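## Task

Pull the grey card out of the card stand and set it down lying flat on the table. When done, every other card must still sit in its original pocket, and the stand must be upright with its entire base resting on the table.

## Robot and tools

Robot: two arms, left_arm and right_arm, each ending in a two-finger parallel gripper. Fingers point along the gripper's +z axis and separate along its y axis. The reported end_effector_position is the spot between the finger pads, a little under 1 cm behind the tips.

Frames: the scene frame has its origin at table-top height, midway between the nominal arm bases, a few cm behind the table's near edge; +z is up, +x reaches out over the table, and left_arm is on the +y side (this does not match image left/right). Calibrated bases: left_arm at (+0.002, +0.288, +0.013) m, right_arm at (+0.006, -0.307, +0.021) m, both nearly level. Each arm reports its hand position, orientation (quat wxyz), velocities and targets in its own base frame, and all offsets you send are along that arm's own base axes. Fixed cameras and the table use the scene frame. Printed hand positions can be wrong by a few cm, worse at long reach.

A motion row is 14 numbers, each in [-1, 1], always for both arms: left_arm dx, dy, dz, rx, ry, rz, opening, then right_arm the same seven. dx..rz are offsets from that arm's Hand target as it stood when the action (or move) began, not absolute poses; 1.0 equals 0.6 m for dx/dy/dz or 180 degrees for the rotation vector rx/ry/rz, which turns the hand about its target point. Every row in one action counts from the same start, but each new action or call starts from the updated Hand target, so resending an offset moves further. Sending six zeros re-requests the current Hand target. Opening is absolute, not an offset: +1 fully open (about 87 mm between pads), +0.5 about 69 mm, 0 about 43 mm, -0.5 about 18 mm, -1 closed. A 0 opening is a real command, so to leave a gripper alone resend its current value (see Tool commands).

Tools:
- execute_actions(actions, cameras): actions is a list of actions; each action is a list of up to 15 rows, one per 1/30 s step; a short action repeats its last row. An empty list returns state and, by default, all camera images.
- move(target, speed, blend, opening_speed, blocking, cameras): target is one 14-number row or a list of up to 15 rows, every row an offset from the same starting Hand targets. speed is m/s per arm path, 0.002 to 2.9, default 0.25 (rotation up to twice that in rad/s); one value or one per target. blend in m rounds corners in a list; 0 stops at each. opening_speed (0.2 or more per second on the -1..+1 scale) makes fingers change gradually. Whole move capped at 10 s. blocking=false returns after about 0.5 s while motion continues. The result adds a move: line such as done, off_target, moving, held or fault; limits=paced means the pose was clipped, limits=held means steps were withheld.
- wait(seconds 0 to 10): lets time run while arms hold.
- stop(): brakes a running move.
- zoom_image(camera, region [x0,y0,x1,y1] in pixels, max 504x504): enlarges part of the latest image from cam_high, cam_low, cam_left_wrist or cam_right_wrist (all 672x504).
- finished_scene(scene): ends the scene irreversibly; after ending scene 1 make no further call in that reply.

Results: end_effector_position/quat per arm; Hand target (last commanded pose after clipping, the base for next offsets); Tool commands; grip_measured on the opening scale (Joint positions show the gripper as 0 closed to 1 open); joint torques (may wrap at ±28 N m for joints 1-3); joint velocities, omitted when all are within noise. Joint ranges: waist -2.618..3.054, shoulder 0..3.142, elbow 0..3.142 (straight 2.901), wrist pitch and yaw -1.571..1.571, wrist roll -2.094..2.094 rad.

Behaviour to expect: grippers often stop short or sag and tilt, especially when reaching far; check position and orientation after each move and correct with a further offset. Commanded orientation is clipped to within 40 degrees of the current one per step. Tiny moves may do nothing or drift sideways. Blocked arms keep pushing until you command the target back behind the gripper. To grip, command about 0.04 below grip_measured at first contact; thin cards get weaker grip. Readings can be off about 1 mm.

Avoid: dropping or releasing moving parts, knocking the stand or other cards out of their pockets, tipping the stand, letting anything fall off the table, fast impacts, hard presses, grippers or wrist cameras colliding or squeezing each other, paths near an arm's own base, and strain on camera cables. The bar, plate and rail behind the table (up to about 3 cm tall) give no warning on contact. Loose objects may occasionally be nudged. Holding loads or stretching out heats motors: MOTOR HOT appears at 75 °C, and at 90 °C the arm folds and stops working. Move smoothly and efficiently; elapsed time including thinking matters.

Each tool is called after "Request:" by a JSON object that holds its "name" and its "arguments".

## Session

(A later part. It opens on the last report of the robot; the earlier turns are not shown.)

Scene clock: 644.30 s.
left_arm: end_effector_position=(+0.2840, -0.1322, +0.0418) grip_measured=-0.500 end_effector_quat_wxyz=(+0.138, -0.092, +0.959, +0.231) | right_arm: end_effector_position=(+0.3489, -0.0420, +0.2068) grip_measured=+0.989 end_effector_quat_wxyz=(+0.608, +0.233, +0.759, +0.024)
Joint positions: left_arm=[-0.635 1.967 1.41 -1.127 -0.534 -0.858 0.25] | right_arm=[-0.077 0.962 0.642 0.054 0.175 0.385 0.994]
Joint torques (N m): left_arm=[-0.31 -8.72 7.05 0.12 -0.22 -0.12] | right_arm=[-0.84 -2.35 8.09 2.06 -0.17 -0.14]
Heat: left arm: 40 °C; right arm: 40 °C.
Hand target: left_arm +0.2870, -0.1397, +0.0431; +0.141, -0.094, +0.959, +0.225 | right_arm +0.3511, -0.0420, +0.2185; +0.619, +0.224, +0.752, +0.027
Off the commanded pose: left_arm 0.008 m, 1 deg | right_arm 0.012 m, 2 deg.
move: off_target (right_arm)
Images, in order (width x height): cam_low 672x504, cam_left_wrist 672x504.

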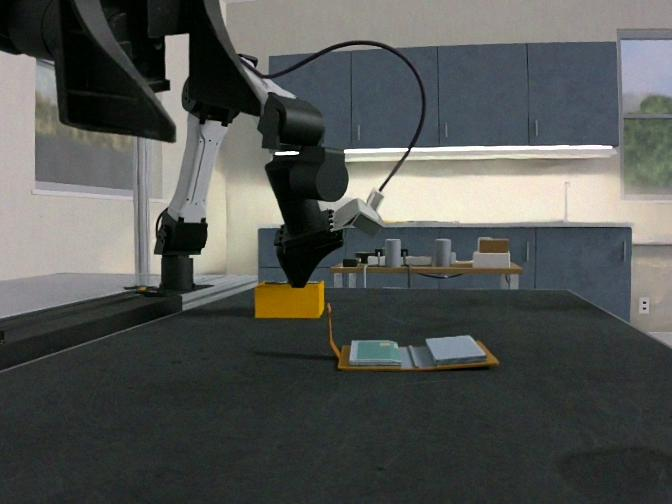

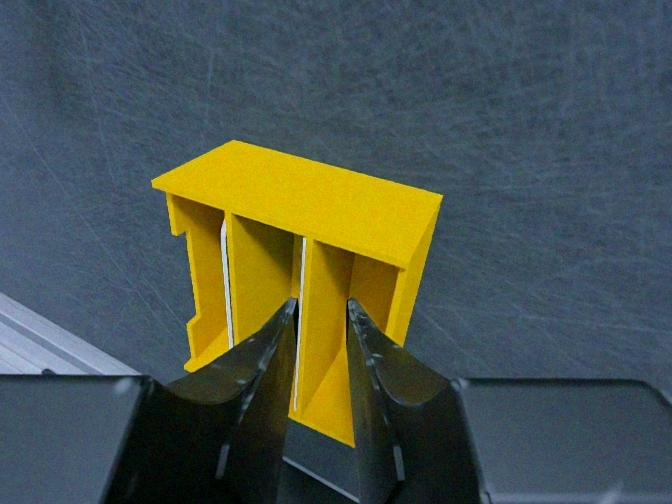

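Request:
{"name": "move", "arguments": {"target": [[0,-0.008,0,0,0,0,-0.5,0,0,0,0,0,0,1],[0.001,-0.020,0.025,0,0,0,-0.5,0,0,0,0,0,0,1],[0.001,-0.026,0.033,0,0,0,-0.5,0,0,0,0,0,0,1]], "speed": 0.03, "cameras": ["cam_low","cam_left_wrist"]}}

Request:
{"name": "zoom_image", "arguments": {"camera": "cam_low", "region": [250, 250, 340, 325]}}

Request:
{"name": "zoom_image", "arguments": {"camera": "cam_left_wrist", "region": [200, 160, 430, 390]}}

Scene clock: 659.67 s.
left_arm: end_effector_position=(+0.2862, -0.1481, +0.0621) grip_measured=-0.500 end_effector_quat_wxyz=(+0.141, -0.093, +0.959, +0.230) | right_arm: end_effector_position=(+0.3489, -0.0420, +0.2068) grip_measured=+0.989 end_effector_quat_wxyz=(+0.608, +0.233, +0.759, +0.024)
Joint positions: left_arm=[-0.667 1.989 1.525 -1.235 -0.531 -0.897 0.25] | right_arm=[-0.077 0.962 0.642 0.054 0.175 0.385 0.994]
Joint torques (N m): left_arm=[-0.32 -8.91 7.12 -0.01 -0.26 -0.16] | right_arm=[-0.77 -2.4 8.05 2.04 -0.17 -0.12]
Heat: left arm: 41 °C; right arm: 40 °C.
Hand target: left_arm +0.2877, -0.1554, +0.0630; +0.141, -0.094, +0.959, +0.225 | right_arm +0.3511, -0.0420, +0.2185; +0.619, +0.224, +0.752, +0.027
Off the commanded pose: left_arm 0.007 m, 0 deg | right_arm 0.012 m, 2 deg.
move: off_target (right_arm)
Images, in order (width x height): cam_low 672x504, cam_left_wrist 672x504.

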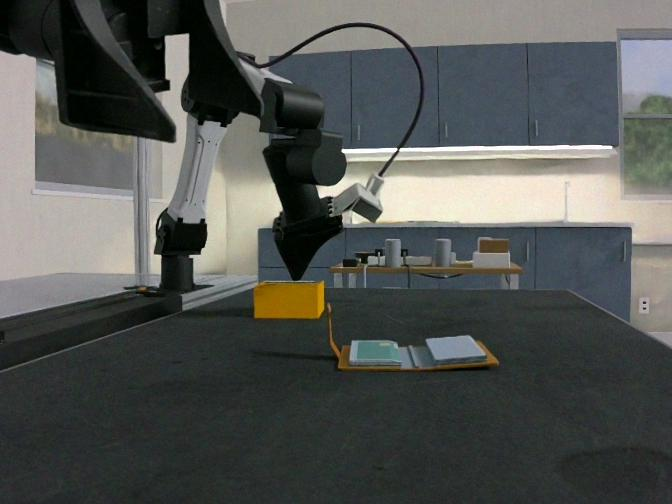

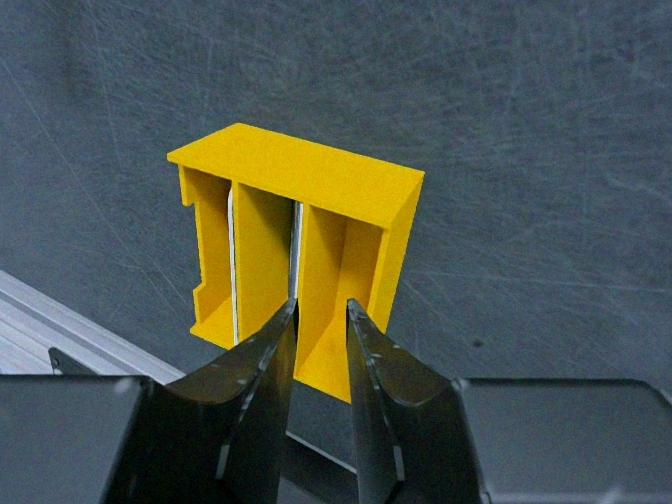

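Scaled by 5.600 from the camera's 672x504 image, which has a finer 960x720 frame.

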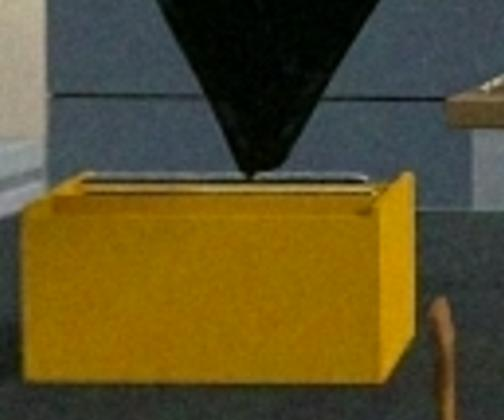

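Scaled by 2.191 from the camera's 672x504 image, which has a finer 960x720 frame.

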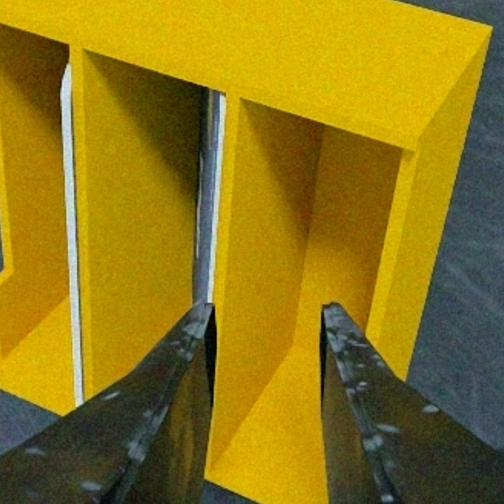

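Request:
{"name": "move", "arguments": {"target": [0.0,0.03,0.1,0,0,0,-0.5,0,0,0,0,0,0,1], "speed": 0.15, "cameras": ["cam_high","cam_left_wrist"]}}

Request:
{"name": "zoom_image", "arguments": {"camera": "cam_left_wrist", "region": [150, 130, 450, 400]}}

Request:
{"name": "zoom_image", "arguments": {"camera": "cam_high", "region": [200, 300, 350, 410]}}

Scene clock: 683.07 s.
left_arm: end_effector_position=(+0.2847, -0.1360, +0.1112) grip_measured=-0.500 end_effector_quat_wxyz=(+0.131, -0.092, +0.958, +0.236) | right_arm: end_effector_position=(+0.3489, -0.0420, +0.2068) grip_measured=+0.989 end_effector_quat_wxyz=(+0.608, +0.233, +0.759, +0.024)
Joint positions: left_arm=[-0.642 1.949 1.661 -1.421 -0.531 -0.87 0.25] | right_arm=[-0.077 0.962 0.642 0.054 0.175 0.385 0.994]
Joint torques (N m): left_arm=[0.76 -11.96 7.05 0.03 -0.31 0.06] | right_arm=[-0.84 -2.26 8.24 2.08 -0.19 -0.12]
Heat: left arm: 43 °C; right arm: 40 °C.
Hand target: left_arm +0.2877, -0.1373, +0.1229; +0.141, -0.094, +0.959, +0.225 | right_arm +0.3511, -0.0420, +0.2185; +0.619, +0.224, +0.752, +0.027
Off the commanded pose: left_arm 0.012 m, 2 deg | right_arm 0.012 m, 2 deg.
move: off_target (left_arm, right_arm)
Images, in order (width x height): cam_high 672x504, cam_left_wrist 672x504.

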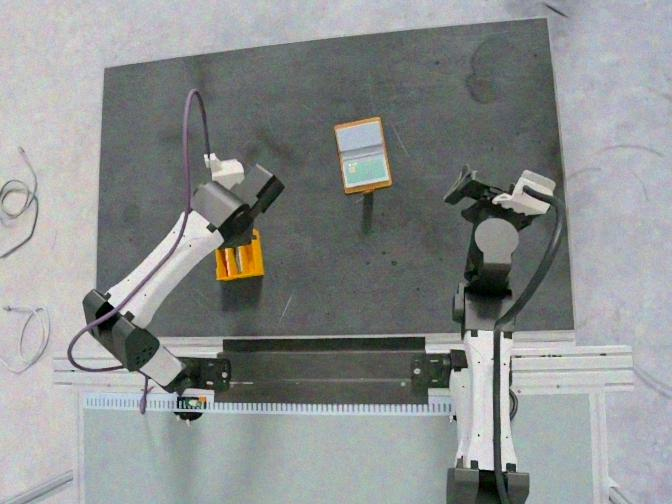

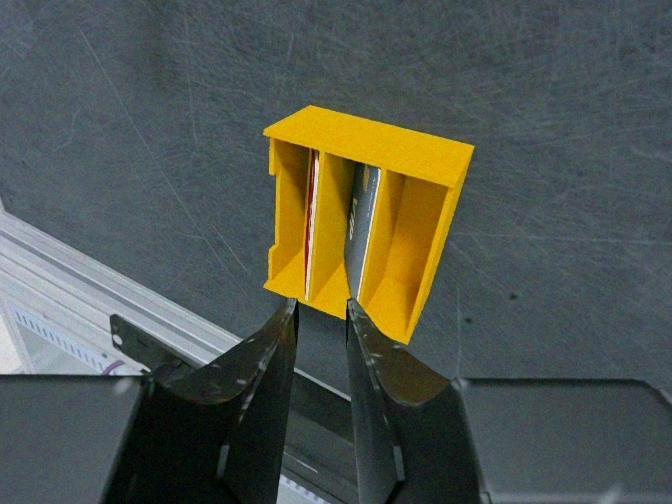

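Scaled by 1.680 from the camera's 672x504 image, which has a finer 960x720 frame.

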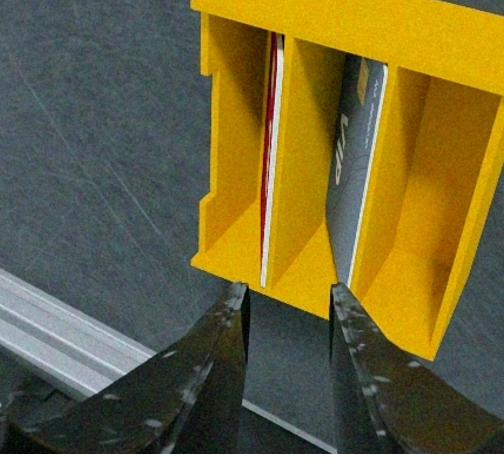

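Scaled by 3.360 from the camera's 672x504 image, which has a finer 960x720 frame.

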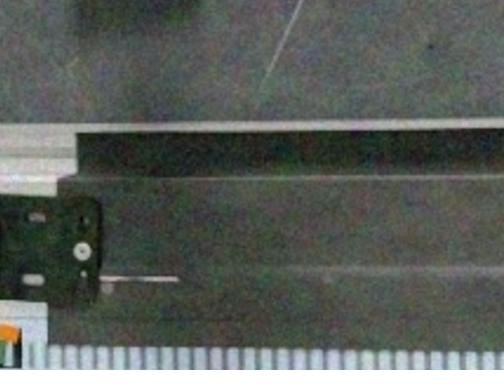

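Request:
{"name": "zoom_image", "arguments": {"camera": "cam_high", "region": [200, 220, 280, 290]}}

Request:
{"name": "zoom_image", "arguments": {"camera": "cam_left_wrist", "region": [240, 220, 420, 350]}}

Scaled by 6.300 from the camera's 672x504 image, which has a finer 960x720 frame.

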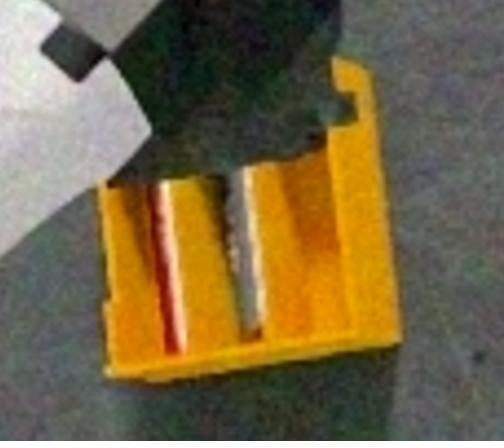

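Scaled by 2.800 from the camera's 672x504 image, which has a finer 960x720 frame.

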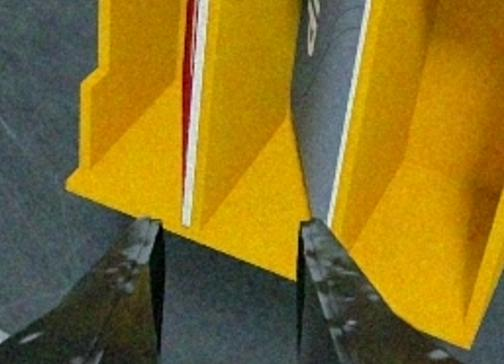

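Request:
{"name": "move", "arguments": {"target": [[-0.002,0.005,-0.105,0,0,0,-0.5,0,0,0,0,0,0,1],[-0.002,0.005,-0.112,0,0,0,-0.5,0,0,0,0,0,0,1]], "speed": 0.08, "cameras": ["cam_left_wrist","cam_low"]}}

Request:
{"name": "zoom_image", "arguments": {"camera": "cam_left_wrist", "region": [200, 160, 430, 390]}}

Request:
{"name": "zoom_image", "arguments": {"camera": "cam_low", "region": [250, 250, 340, 325]}}

Scene clock: 722.03 s.
left_arm: end_effector_position=(+0.2863, -0.1359, +0.0603) grip_measured=-0.500 end_effector_quat_wxyz=(+0.143, -0.095, +0.959, +0.225) | right_arm: end_effector_position=(+0.3489, -0.0420, +0.2068) grip_measured=+0.989 end_effector_quat_wxyz=(+0.608, +0.233, +0.759, +0.024)
Joint positions: left_arm=[-0.638 1.949 1.464 -1.188 -0.531 -0.864 0.25] | right_arm=[-0.077 0.962 0.642 0.054 0.175 0.385 0.994]
Joint torques (N m): left_arm=[0.85 -9.58 3.89 0.3 -0.3 0.05] | right_arm=[-0.73 -2.37 8.16 2.07 -0.17 -0.14]
Heat: left arm: 44 °C; right arm: 40 °C.
Hand target: left_arm +0.2865, -0.1344, +0.0558; +0.141, -0.094, +0.959, +0.225 | right_arm +0.3511, -0.0420, +0.2185; +0.619, +0.224, +0.752, +0.027
Off the commanded pose: left_arm 0.005 m, 0 deg | right_arm 0.012 m, 2 deg.
move: off_target (right_arm)
Images, in order (width x height): cam_low 672x504, cam_left_wrist 672x504.

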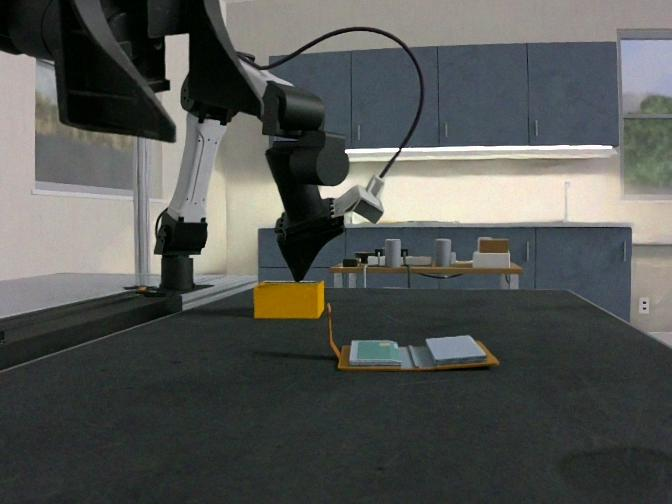

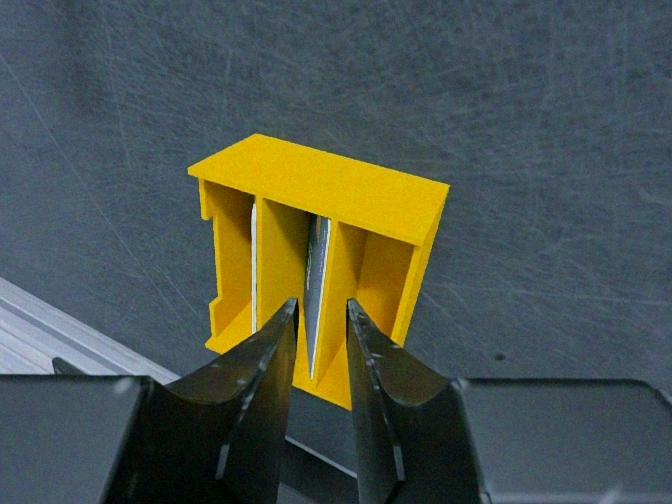

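Scaled by 2.191 from the camera's 672x504 image, which has a finer 960x720 frame.

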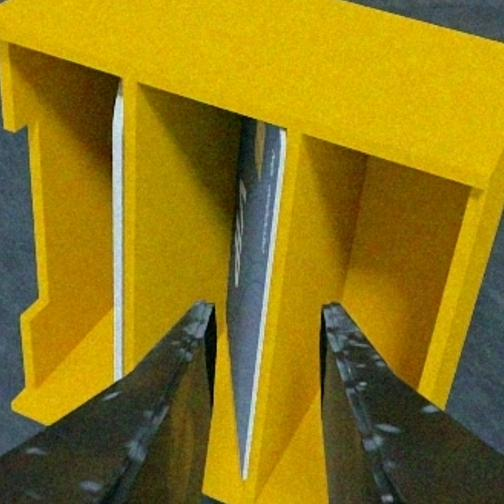

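Scaled by 5.600 from the camera's 672x504 image, which has a finer 960x720 frame.

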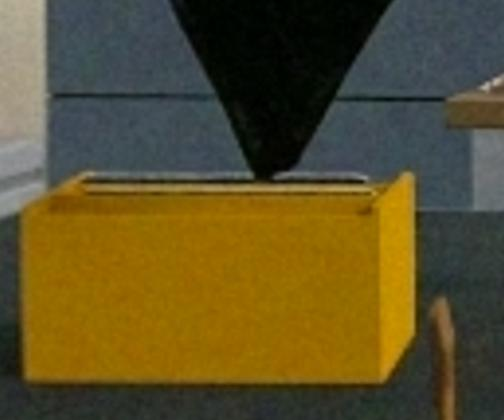

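Request:
{"name": "move", "arguments": {"target": [0,0.005,-0.006,0,0,0,-0.5,0,0,0,0,0,0,1], "speed": 0.03, "cameras": ["cam_left_wrist","cam_low"]}}

Request:
{"name": "zoom_image", "arguments": {"camera": "cam_left_wrist", "region": [200, 160, 430, 390]}}

Scene clock: 730.33 s.
left_arm: end_effector_position=(+0.2862, -0.1329, +0.0556) grip_measured=-0.500 end_effector_quat_wxyz=(+0.142, -0.095, +0.959, +0.226) | right_arm: end_effector_position=(+0.3489, -0.0420, +0.2068) grip_measured=+0.989 end_effector_quat_wxyz=(+0.608, +0.233, +0.759, +0.024)
Joint positions: left_arm=[-0.632 1.949 1.445 -1.167 -0.531 -0.857 0.25] | right_arm=[-0.077 0.962 0.642 0.054 0.175 0.385 0.994]
Joint torques (N m): left_arm=[0.87 -9.87 3.92 0.36 -0.32 0.06] | right_arm=[-0.88 -2.4 8.16 2.03 -0.17 -0.12]
Heat: left arm: 43 °C; right arm: 40 °C.
Hand target: left_arm +0.2865, -0.1313, +0.0521; +0.141, -0.094, +0.959, +0.225 | right_arm +0.3511, -0.0420, +0.2185; +0.619, +0.224, +0.752, +0.027
Off the commanded pose: left_arm 0.004 m, 0 deg | right_arm 0.012 m, 2 deg.
move: off_target (right_arm)
Images, in order (width x height): cam_low 672x504, cam_left_wrist 672x504.

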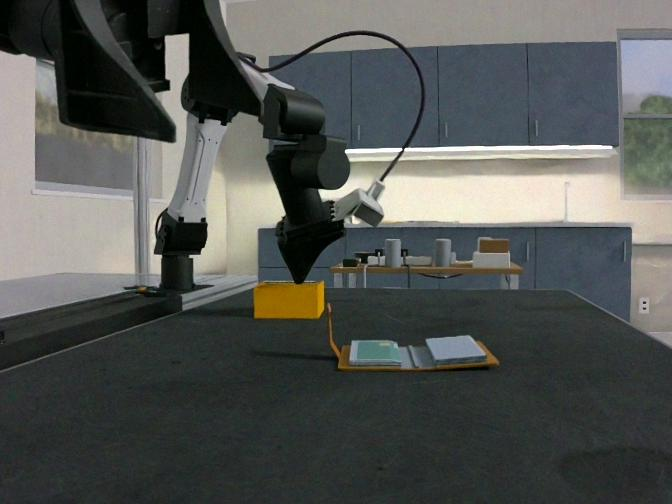

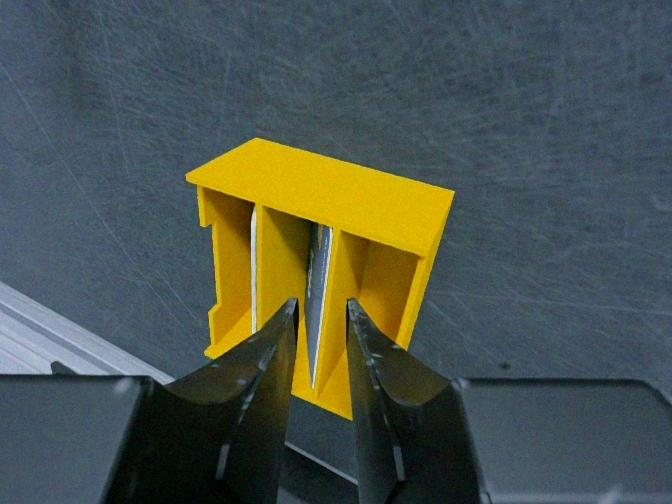

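Scaled by 2.191 from the camera's 672x504 image, which has a finer 960x720 frame.

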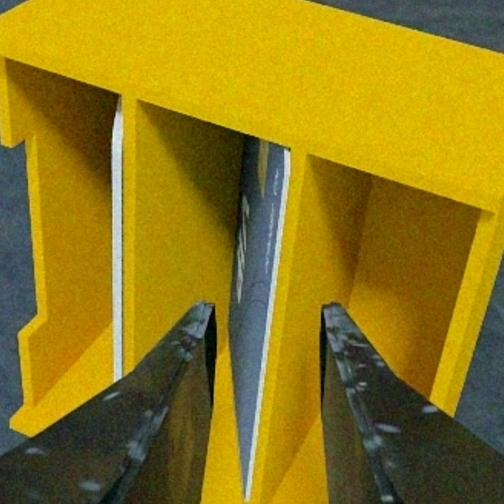

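Request:
{"name": "move", "arguments": {"target": [[0,0.004,-0.0075,0,0,0,-0.5,0,0,0,0,0,0,1],[0,0.004,-0.0075,0,0,0,-1,0,0,0,0,0,0,1]], "speed": 0.03, "opening_speed": 0.4, "cameras": ["cam_left_wrist"]}}

Scene clock: 741.97 s.
left_arm: end_effector_position=(+0.2867, -0.1304, +0.0508) grip_measured=-0.983 end_effector_quat_wxyz=(+0.142, -0.092, +0.959, +0.227) | right_arm: end_effector_position=(+0.3489, -0.0420, +0.2068) grip_measured=+0.989 end_effector_quat_wxyz=(+0.608, +0.233, +0.759, +0.024)
Joint positions: left_arm=[-0.626 1.949 1.424 -1.143 -0.533 -0.844 0.008] | right_arm=[-0.077 0.962 0.642 0.054 0.175 0.385 0.994]
Joint torques (N m): left_arm=[0.94 -9.96 3.9 0.36 -0.29 -0.07] | right_arm=[-0.79 -2.37 8.17 2.07 -0.17 -0.11]
Heat: left arm: 42 °C; right arm: 40 °C.
Hand target: left_arm +0.2864, -0.1290, +0.0476; +0.141, -0.094, +0.959, +0.225 | right_arm +0.3511, -0.0420, +0.2185; +0.619, +0.224, +0.752, +0.027
Off the commanded pose: left_arm 0.004 m, 0 deg | right_arm 0.012 m, 2 deg.
move: off_target (right_arm)
Images, in order (width x height): cam_left_wrist 672x504.

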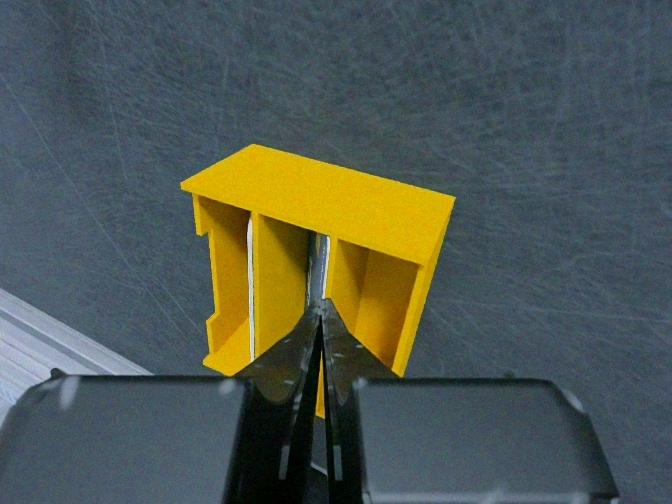

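Request:
{"name": "move", "arguments": {"target": [[0,0,0,0,0,0,-0.7,0,0,0,0,0,0,1],[0,0,-0.0012,0,0,0,-0.7,0,0,0,0,0,0,1],[0,0,-0.0012,0,0,0,-1,0,0,0,0,0,0,1]], "speed": 0.03, "opening_speed": 0.4, "cameras": ["cam_left_wrist"]}}

Scene clock: 751.73 s.
left_arm: end_effector_position=(+0.2872, -0.1300, +0.0509) grip_measured=-0.983 end_effector_quat_wxyz=(+0.142, -0.092, +0.959, +0.227) | right_arm: end_effector_position=(+0.3489, -0.0420, +0.2068) grip_measured=+0.989 end_effector_quat_wxyz=(+0.608, +0.233, +0.759, +0.024)
Joint positions: left_arm=[-0.625 1.949 1.424 -1.142 -0.534 -0.842 0.008] | right_arm=[-0.077 0.962 0.642 0.054 0.175 0.385 0.994]
Joint torques (N m): left_arm=[0.73 -9.88 3.75 0.38 -0.28 -0.05] | right_arm=[-0.77 -2.33 8.17 2.06 -0.14 -0.12]
Heat: left arm: 42 °C; right arm: 40 °C.
Hand target: left_arm +0.2865, -0.1289, +0.0469; +0.141, -0.094, +0.959, +0.225 | right_arm +0.3511, -0.0420, +0.2185; +0.619, +0.224, +0.752, +0.027
Off the commanded pose: left_arm 0.004 m, 0 deg | right_arm 0.012 m, 2 deg.
move: off_target (right_arm)
Images, in order (width x height): cam_left_wrist 672x504.

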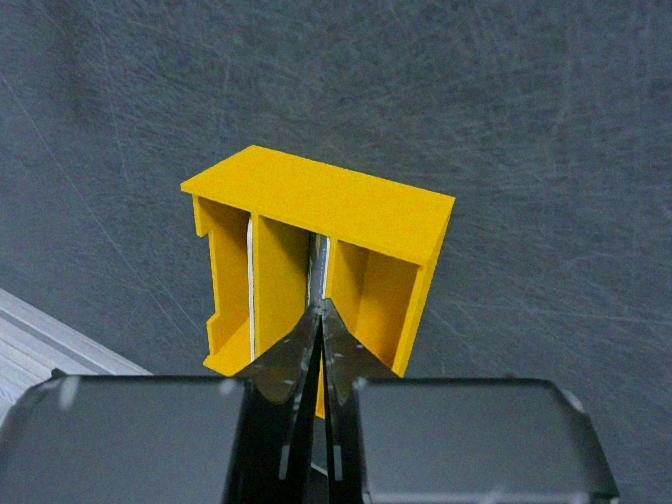

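Request:
{"name": "move", "arguments": {"target": [[0,0,0,0,0,0,-0.7,0,0,0,0,0,0,1],[0,0,-0.0018,0,0,0,-0.7,0,0,0,0,0,0,1],[0,0,-0.0018,0,0,0,-1,0,0,0,0,0,0,1]], "speed": 0.03, "opening_speed": 0.4}}

Scene clock: 759.43 s.
left_arm: end_effector_position=(+0.2877, -0.1299, +0.0509) grip_measured=-0.983 end_effector_quat_wxyz=(+0.143, -0.092, +0.959, +0.227) | right_arm: end_effector_position=(+0.3489, -0.0420, +0.2068) grip_measured=+0.989 end_effector_quat_wxyz=(+0.608, +0.233, +0.759, +0.024)
Joint positions: left_arm=[-0.625 1.949 1.424 -1.14 -0.536 -0.841 0.008] | right_arm=[-0.077 0.962 0.642 0.054 0.175 0.385 0.994]
Joint torques (N m): left_arm=[0.88 -9.72 3.56 0.4 -0.3 -0.05] | right_arm=[-0.87 -2.3 8.2 2.08 -0.15 -0.12]
Heat: left arm: 42 °C; right arm: 40 °C.
Hand target: left_arm +0.2864, -0.1289, +0.0458; +0.141, -0.094, +0.959, +0.225 | right_arm +0.3511, -0.0420, +0.2185; +0.619, +0.224, +0.752, +0.027
Off the commanded pose: left_arm 0.005 m, 0 deg | right_arm 0.012 m, 2 deg.
move: off_target (right_arm)

Request:
{"name": "move", "arguments": {"target": [[0,0,0,0,0,0,-0.6,0,0,0,0,0,0,1],[0,0,-0.0025,0,0,0,-0.6,0,0,0,0,0,0,1]], "speed": 0.03, "opening_speed": 0.5, "cameras": ["cam_left_wrist","cam_low"]}}

Request:
{"name": "zoom_image", "arguments": {"camera": "cam_left_wrist", "region": [250, 230, 400, 390]}}

Request:
{"name": "zoom_image", "arguments": {"camera": "cam_low", "region": [250, 250, 340, 325]}}

Scene clock: 774.60 s.
left_arm: end_effector_position=(+0.2869, -0.1294, +0.0489) grip_measured=-0.600 end_effector_quat_wxyz=(+0.143, -0.092, +0.959, +0.227) | right_arm: end_effector_position=(+0.3489, -0.0420, +0.2068) grip_measured=+0.989 end_effector_quat_wxyz=(+0.608, +0.233, +0.759, +0.024)
Joint positions: left_arm=[-0.625 1.949 1.416 -1.133 -0.535 -0.841 0.2] | right_arm=[-0.077 0.962 0.642 0.054 0.175 0.385 0.994]
Joint torques (N m): left_arm=[0.72 -9.62 3.95 0.37 -0.28 -0.04] | right_arm=[-0.8 -2.3 8.24 2.06 -0.18 -0.12]
Heat: left arm: 41 °C; right arm: 40 °C.
Hand target: left_arm +0.2865, -0.1290, +0.0443; +0.141, -0.094, +0.959, +0.225 | right_arm +0.3511, -0.0420, +0.2185; +0.619, +0.224, +0.752, +0.027
Off the commanded pose: left_arm 0.005 m, 0 deg | right_arm 0.012 m, 2 deg.
move: off_target (right_arm)
Images, in order (width x height): cam_low 672x504, cam_left_wrist 672x504.

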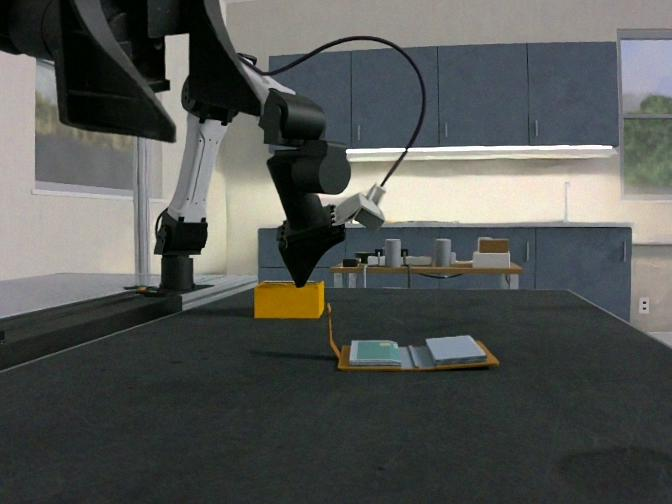

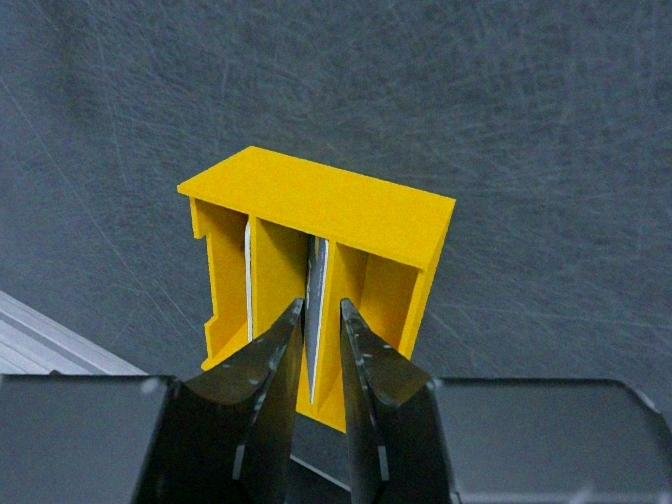

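Scaled by 3.150 from the camera's 672x504 image, which has a finer 960x720 frame.

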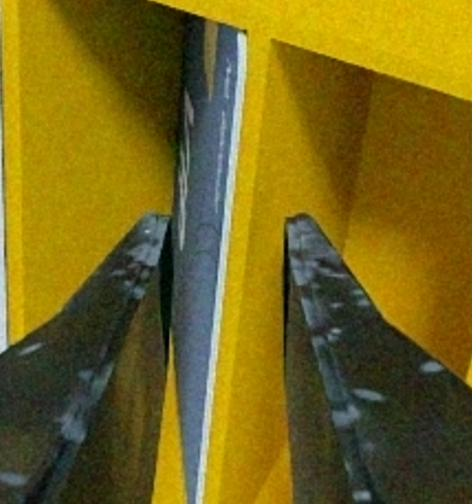

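Scaled by 5.600 from the camera's 672x504 image, which has a finer 960x720 frame.

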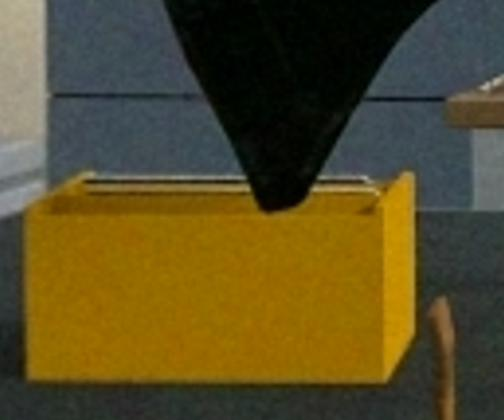

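Request:
{"name": "move", "arguments": {"target": [[0,0,0,0,0,0,-0.905,0,0,0,0,0,0,1],[0.001,-0.004,0.014,0,0,0,-0.905,0,0,0,0,0,0,1]], "speed": 0.02, "opening_speed": 0.3}}

Request:
{"name": "move", "arguments": {"target": [0,-0.003,0.01,0,0,0,-0.905,0,0,0,0,0,0,1], "speed": 0.02, "cameras": ["cam_left_wrist","cam_low"]}}

Request:
{"name": "zoom_image", "arguments": {"camera": "cam_low", "region": [250, 250, 340, 325]}}

Scene clock: 798.07 s.
left_arm: end_effector_position=(+0.2865, -0.1293, +0.0490) grip_measured=-0.894 end_effector_quat_wxyz=(+0.142, -0.091, +0.959, +0.227) | right_arm: end_effector_position=(+0.3489, -0.0420, +0.2068) grip_measured=+0.989 end_effector_quat_wxyz=(+0.608, +0.233, +0.759, +0.024)
Joint positions: left_arm=[-0.625 1.949 1.416 -1.135 -0.535 -0.841 0.053] | right_arm=[-0.077 0.962 0.642 0.054 0.175 0.385 0.994]
Joint torques (N m): left_arm=[0.36 -9.76 6.31 0.07 -0.28 -0.08] | right_arm=[-0.76 -2.32 8.14 2.07 -0.16 -0.12]
Heat: left arm: 41 °C; right arm: 41 °C.
Hand target: left_arm +0.2871, -0.1314, +0.0527; +0.141, -0.094, +0.959, +0.225 | right_arm +0.3511, -0.0420, +0.2185; +0.619, +0.224, +0.752, +0.027
Off the commanded pose: left_arm 0.004 m, 0 deg | right_arm 0.012 m, 2 deg.
move: off_target (right_arm)

Scene clock: 799.13 s.
left_arm: end_effector_position=(+0.2829, -0.1274, +0.0527) grip_measured=-0.905 end_effector_quat_wxyz=(+0.133, -0.090, +0.959, +0.233) | right_arm: end_effector_position=(+0.3489, -0.0420, +0.2068) grip_measured=+0.989 end_effector_quat_wxyz=(+0.608, +0.233, +0.759, +0.024)
Joint positions: left_arm=[-0.625 1.949 1.428 -1.167 -0.532 -0.844 0.048] | right_arm=[-0.077 0.962 0.642 0.054 0.175 0.385 0.994]
Joint torques (N m): left_arm=[0.13 -9.96 7.15 0.09 -0.32 -0.11] | right_arm=[-0.84 -2.26 8.16 2.05 -0.16 -0.13]
Heat: left arm: 41 °C; right arm: 41 °C.
Hand target: left_arm +0.2871, -0.1332, +0.0588; +0.141, -0.094, +0.959, +0.225 | right_arm +0.3511, -0.0420, +0.2185; +0.619, +0.224, +0.752, +0.027
Off the commanded pose: left_arm 0.009 m, 1 deg | right_arm 0.012 m, 2 deg.
move: off_target (right_arm)
Images, in order (width x height): cam_low 672x504, cam_left_wrist 672x504.

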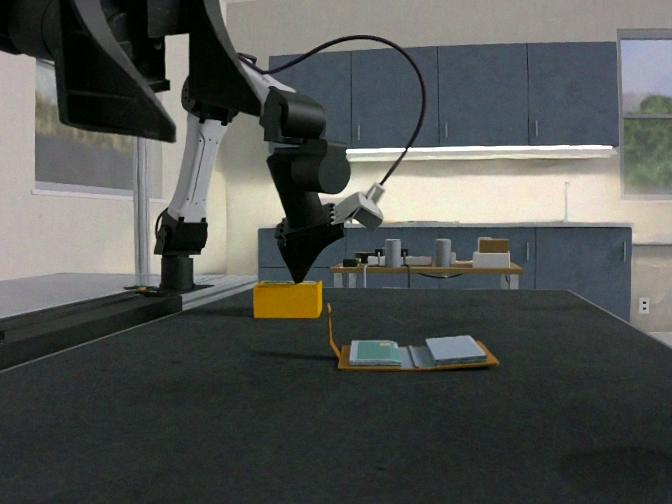

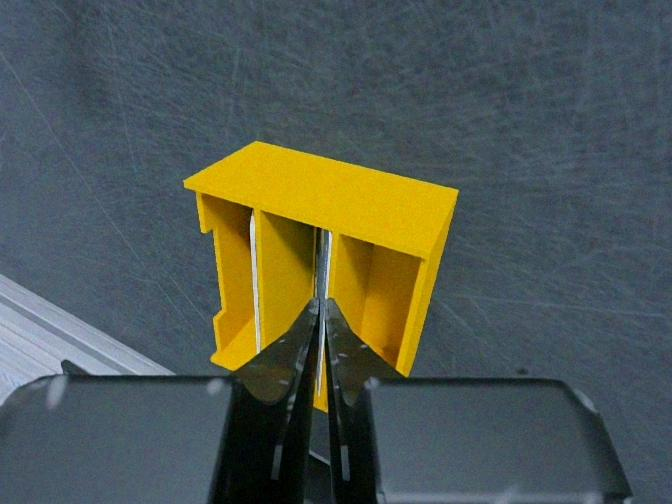

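Scaled by 5.600 from the camera's 672x504 image, which has a finer 960x720 frame.

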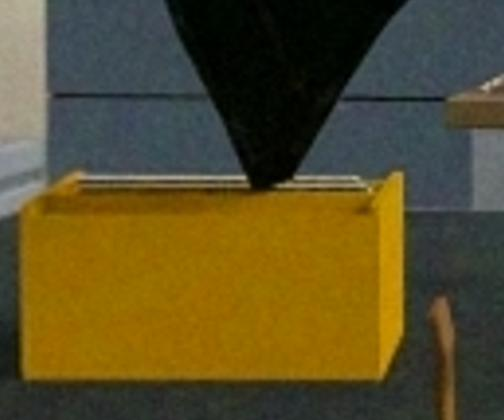

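Request:
{"name": "move", "arguments": {"target": [0,0,0,0,0,0,-1,0,0,0,0,0,0,1], "opening_speed": 0.3}}

Request:
{"name": "zoom_image", "arguments": {"camera": "cam_left_wrist", "region": [270, 210, 370, 390]}}

Scene clock: 809.23 s.
left_arm: end_effector_position=(+0.2828, -0.1273, +0.0527) grip_measured=-0.984 end_effector_quat_wxyz=(+0.133, -0.090, +0.959, +0.233) | right_arm: end_effector_position=(+0.3489, -0.0420, +0.2068) grip_measured=+0.989 end_effector_quat_wxyz=(+0.608, +0.233, +0.759, +0.024)
Joint positions: left_arm=[-0.625 1.949 1.428 -1.168 -0.532 -0.844 0.008] | right_arm=[-0.077 0.962 0.642 0.054 0.175 0.385 0.994]
Joint torques (N m): left_arm=[-0.01 -9.99 7.09 0.08 -0.32 -0.11] | right_arm=[-0.81 -2.33 8.13 2.07 -0.17 -0.1]
Heat: left arm: 41 °C; right arm: 41 °C.
Hand target: left_arm +0.2871, -0.1331, +0.0588; +0.141, -0.094, +0.959, +0.225 | right_arm +0.3511, -0.0420, +0.2185; +0.619, +0.224, +0.752, +0.027
Off the commanded pose: left_arm 0.009 m, 1 deg | right_arm 0.012 m, 2 deg.
move: off_target (right_arm)

Scaled by 2.800 from the camera's 672x504 image, which has a finer 960x720 frame.
This view is cut from an older image: the scene may have changed since it was taken.

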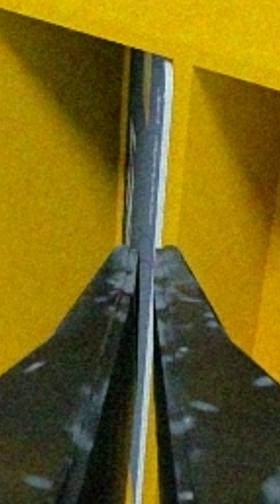

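Request:
{"name": "move", "arguments": {"target": [0.003,-0.012,0.025,0,0,0,-1,0,0,0,0,0,0,1], "speed": 0.03, "cameras": ["cam_left_wrist","cam_low"]}}

Request:
{"name": "zoom_image", "arguments": {"camera": "cam_low", "region": [250, 250, 340, 325]}}

Scene clock: 821.60 s.
left_arm: end_effector_position=(+0.2866, -0.1334, +0.0710) grip_measured=-0.984 end_effector_quat_wxyz=(+0.137, -0.093, +0.959, +0.230) | right_arm: end_effector_position=(+0.3489, -0.0420, +0.2068) grip_measured=+0.989 end_effector_quat_wxyz=(+0.608, +0.233, +0.759, +0.024)
Joint positions: left_arm=[-0.632 1.949 1.505 -1.24 -0.532 -0.857 0.008] | right_arm=[-0.077 0.962 0.642 0.054 0.175 0.385 0.994]
Joint torques (N m): left_arm=[-0.51 -9.14 7.15 0.05 -0.31 -0.11] | right_arm=[-0.81 -2.37 8.18 2.04 -0.16 -0.11]
Heat: left arm: 41 °C; right arm: 41 °C.
Hand target: left_arm +0.2890, -0.1403, +0.0738; +0.141, -0.094, +0.959, +0.225 | right_arm +0.3511, -0.0420, +0.2185; +0.619, +0.224, +0.752, +0.027
Off the commanded pose: left_arm 0.008 m, 1 deg | right_arm 0.012 m, 2 deg.
move: off_target (right_arm)
Images, in order (width x height): cam_low 672x504, cam_left_wrist 672x504.

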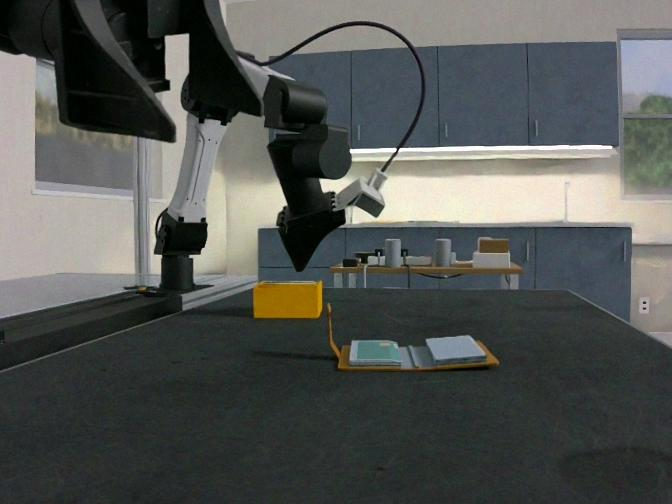

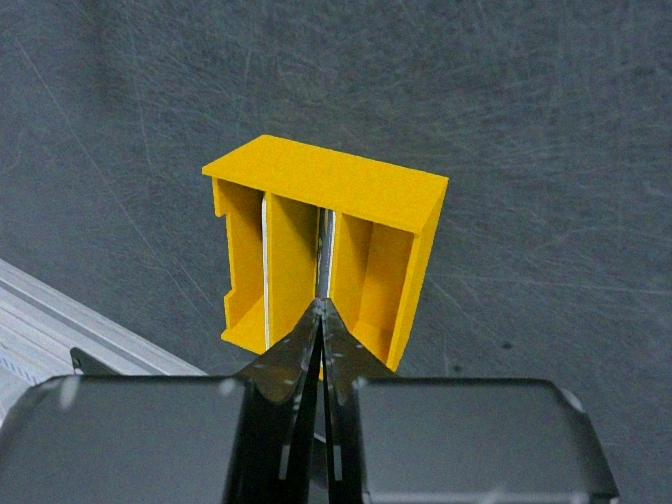

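Scaled by 5.600 from the camera's 672x504 image, which has a finer 960x720 frame.

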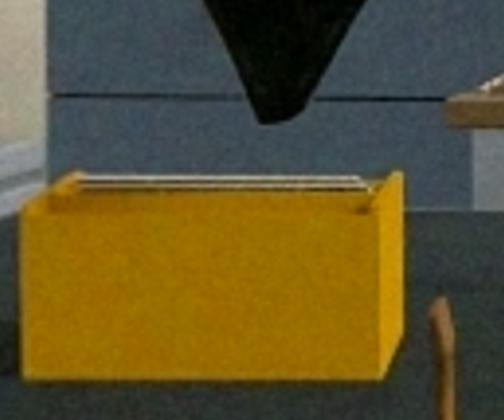

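Request:
{"name": "move", "arguments": {"target": [[0,0,0,0,0,0,-0.5,0,0,0,0,0,0,1],[-0.004,0.022,-0.055,0,0,0,-0.5,0,0,0,0,0,0,1],[-0.004,0.022,-0.055,0,0,0,-0.903,0,0,0,0,0,0,1]], "speed": 0.04, "opening_speed": 0.4, "cameras": ["cam_left_wrist","cam_low"]}}

Request:
{"name": "zoom_image", "arguments": {"camera": "cam_low", "region": [250, 250, 340, 325]}}

Scene clock: 837.20 s.
left_arm: end_effector_position=(+0.2863, -0.1280, +0.0451) grip_measured=-0.827 end_effector_quat_wxyz=(+0.142, -0.091, +0.959, +0.227) | right_arm: end_effector_position=(+0.3489, -0.0420, +0.2068) grip_measured=+0.989 end_effector_quat_wxyz=(+0.608, +0.233, +0.759, +0.024)
Joint positions: left_arm=[-0.622 1.949 1.4 -1.117 -0.534 -0.838 0.087] | right_arm=[-0.077 0.962 0.642 0.054 0.175 0.385 0.994]
Joint torques (N m): left_arm=[0.83 -9.7 3.93 0.37 -0.31 -0.03] | right_arm=[-0.75 -2.37 8.2 2.06 -0.17 -0.11]
Heat: left arm: 41 °C; right arm: 41 °C.
Hand target: left_arm +0.2865, -0.1272, +0.0408; +0.141, -0.094, +0.959, +0.225 | right_arm +0.3511, -0.0420, +0.2185; +0.619, +0.224, +0.752, +0.027
Off the commanded pose: left_arm 0.004 m, 0 deg | right_arm 0.012 m, 2 deg.
move: off_target (right_arm)
Images, in order (width x height): cam_low 672x504, cam_left_wrist 672x504.

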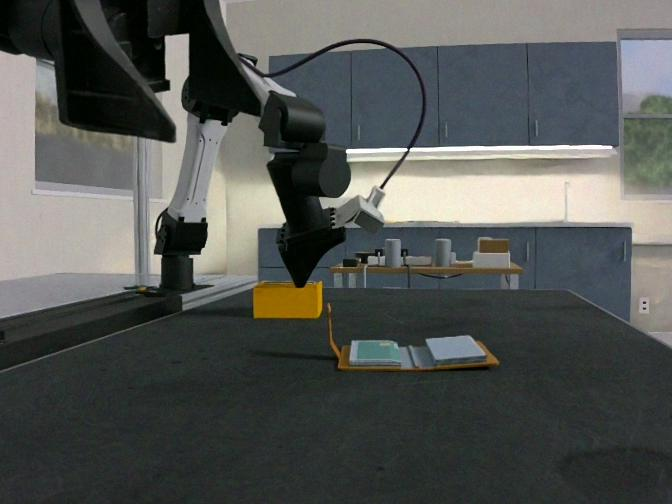

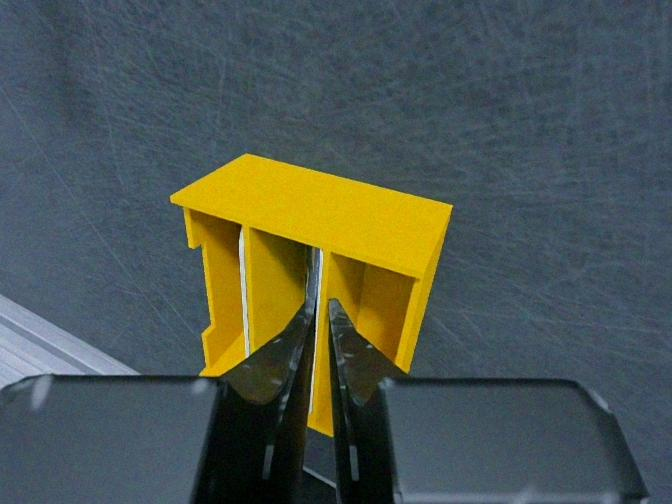

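Scaled by 5.600 from the camera's 672x504 image, which has a finer 960x720 frame.

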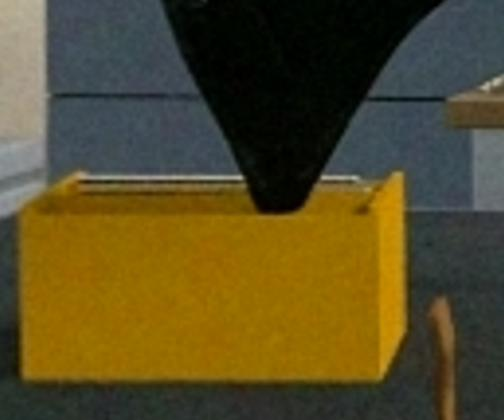

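Request:
{"name": "move", "arguments": {"target": [[0,0,0,0,0,0,-0.84,0,0,0,0,0,0,1],[0.001,-0.004,0.022,0,0,0,-0.84,0,0,0,0,0,0,1],[0.001,-0.006,0.027,0,0,0,-0.87,0,0,0,0,0,0,1],[0.001,-0.009,0.032,0,0,0,-0.905,0,0,0,0,0,0,1],[0.001,-0.0115,0.036,0,0,0,-1,0,0,0,0,0,0,1]], "speed": 0.02, "opening_speed": 0.4, "cameras": ["cam_left_wrist","cam_low"]}}

Request:
{"name": "zoom_image", "arguments": {"camera": "cam_low", "region": [250, 250, 340, 325]}}

Scene clock: 856.40 s.
left_arm: end_effector_position=(+0.2837, -0.1265, +0.0562) grip_measured=-0.984 end_effector_quat_wxyz=(+0.133, -0.091, +0.959, +0.234) | right_arm: end_effector_position=(+0.3489, -0.0420, +0.2068) grip_measured=+0.989 end_effector_quat_wxyz=(+0.608, +0.233, +0.759, +0.024)
Joint positions: left_arm=[-0.622 1.949 1.441 -1.183 -0.533 -0.844 0.008] | right_arm=[-0.077 0.962 0.642 0.054 0.175 0.385 0.994]
Joint torques (N m): left_arm=[-0.34 -10.13 7.15 0.07 -0.27 -0.14] | right_arm=[-0.77 -2.32 8.13 2.07 -0.14 -0.14]
Heat: left arm: 40 °C; right arm: 41 °C.
Hand target: left_arm +0.2871, -0.1340, +0.0624; +0.141, -0.094, +0.959, +0.225 | right_arm +0.3511, -0.0420, +0.2185; +0.619, +0.224, +0.752, +0.027
Off the commanded pose: left_arm 0.010 m, 1 deg | right_arm 0.012 m, 2 deg.
move: off_target (right_arm)
Images, in order (width x height): cam_low 672x504, cam_left_wrist 672x504.

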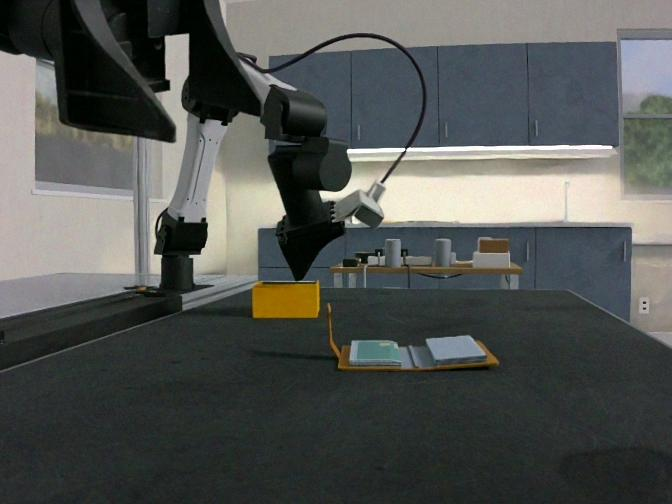

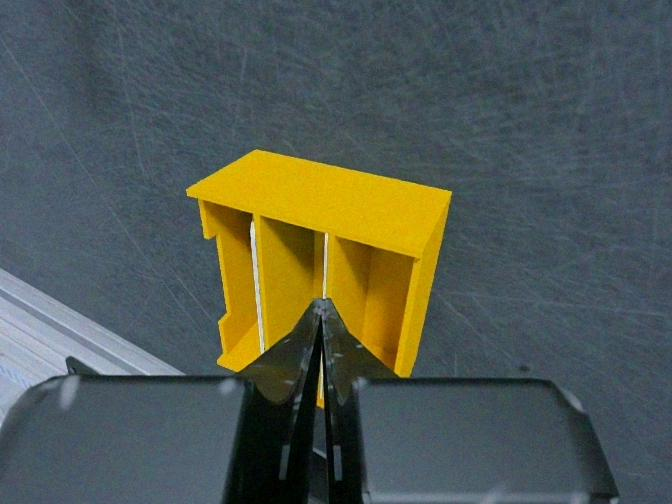

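Scaled by 5.600 from the camera's 672x504 image, which has a finer 960x720 frame.

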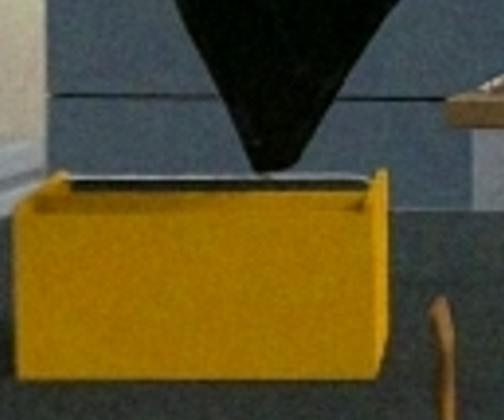

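Request:
{"name": "zoom_image", "arguments": {"camera": "cam_left_wrist", "region": [230, 190, 430, 410]}}

Request:
{"name": "zoom_image", "arguments": {"camera": "cam_low", "region": [250, 270, 325, 325]}}

Scaled by 2.291 from the camera's 672x504 image, which has a finer 960x720 frame.

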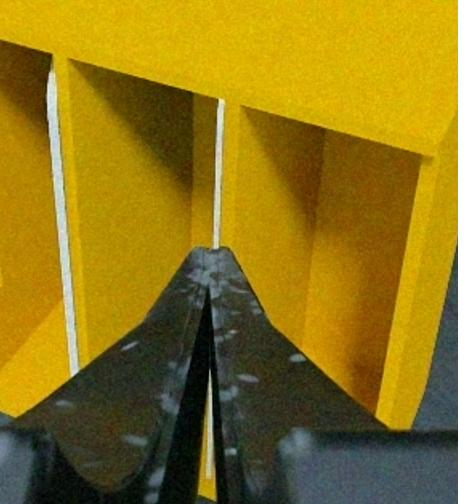

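Scaled by 6.720 from the camera's 672x504 image, which has a finer 960x720 frame.

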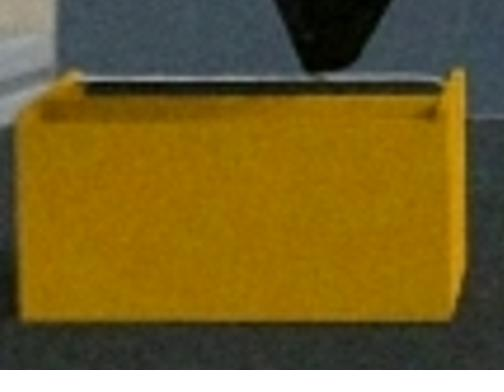

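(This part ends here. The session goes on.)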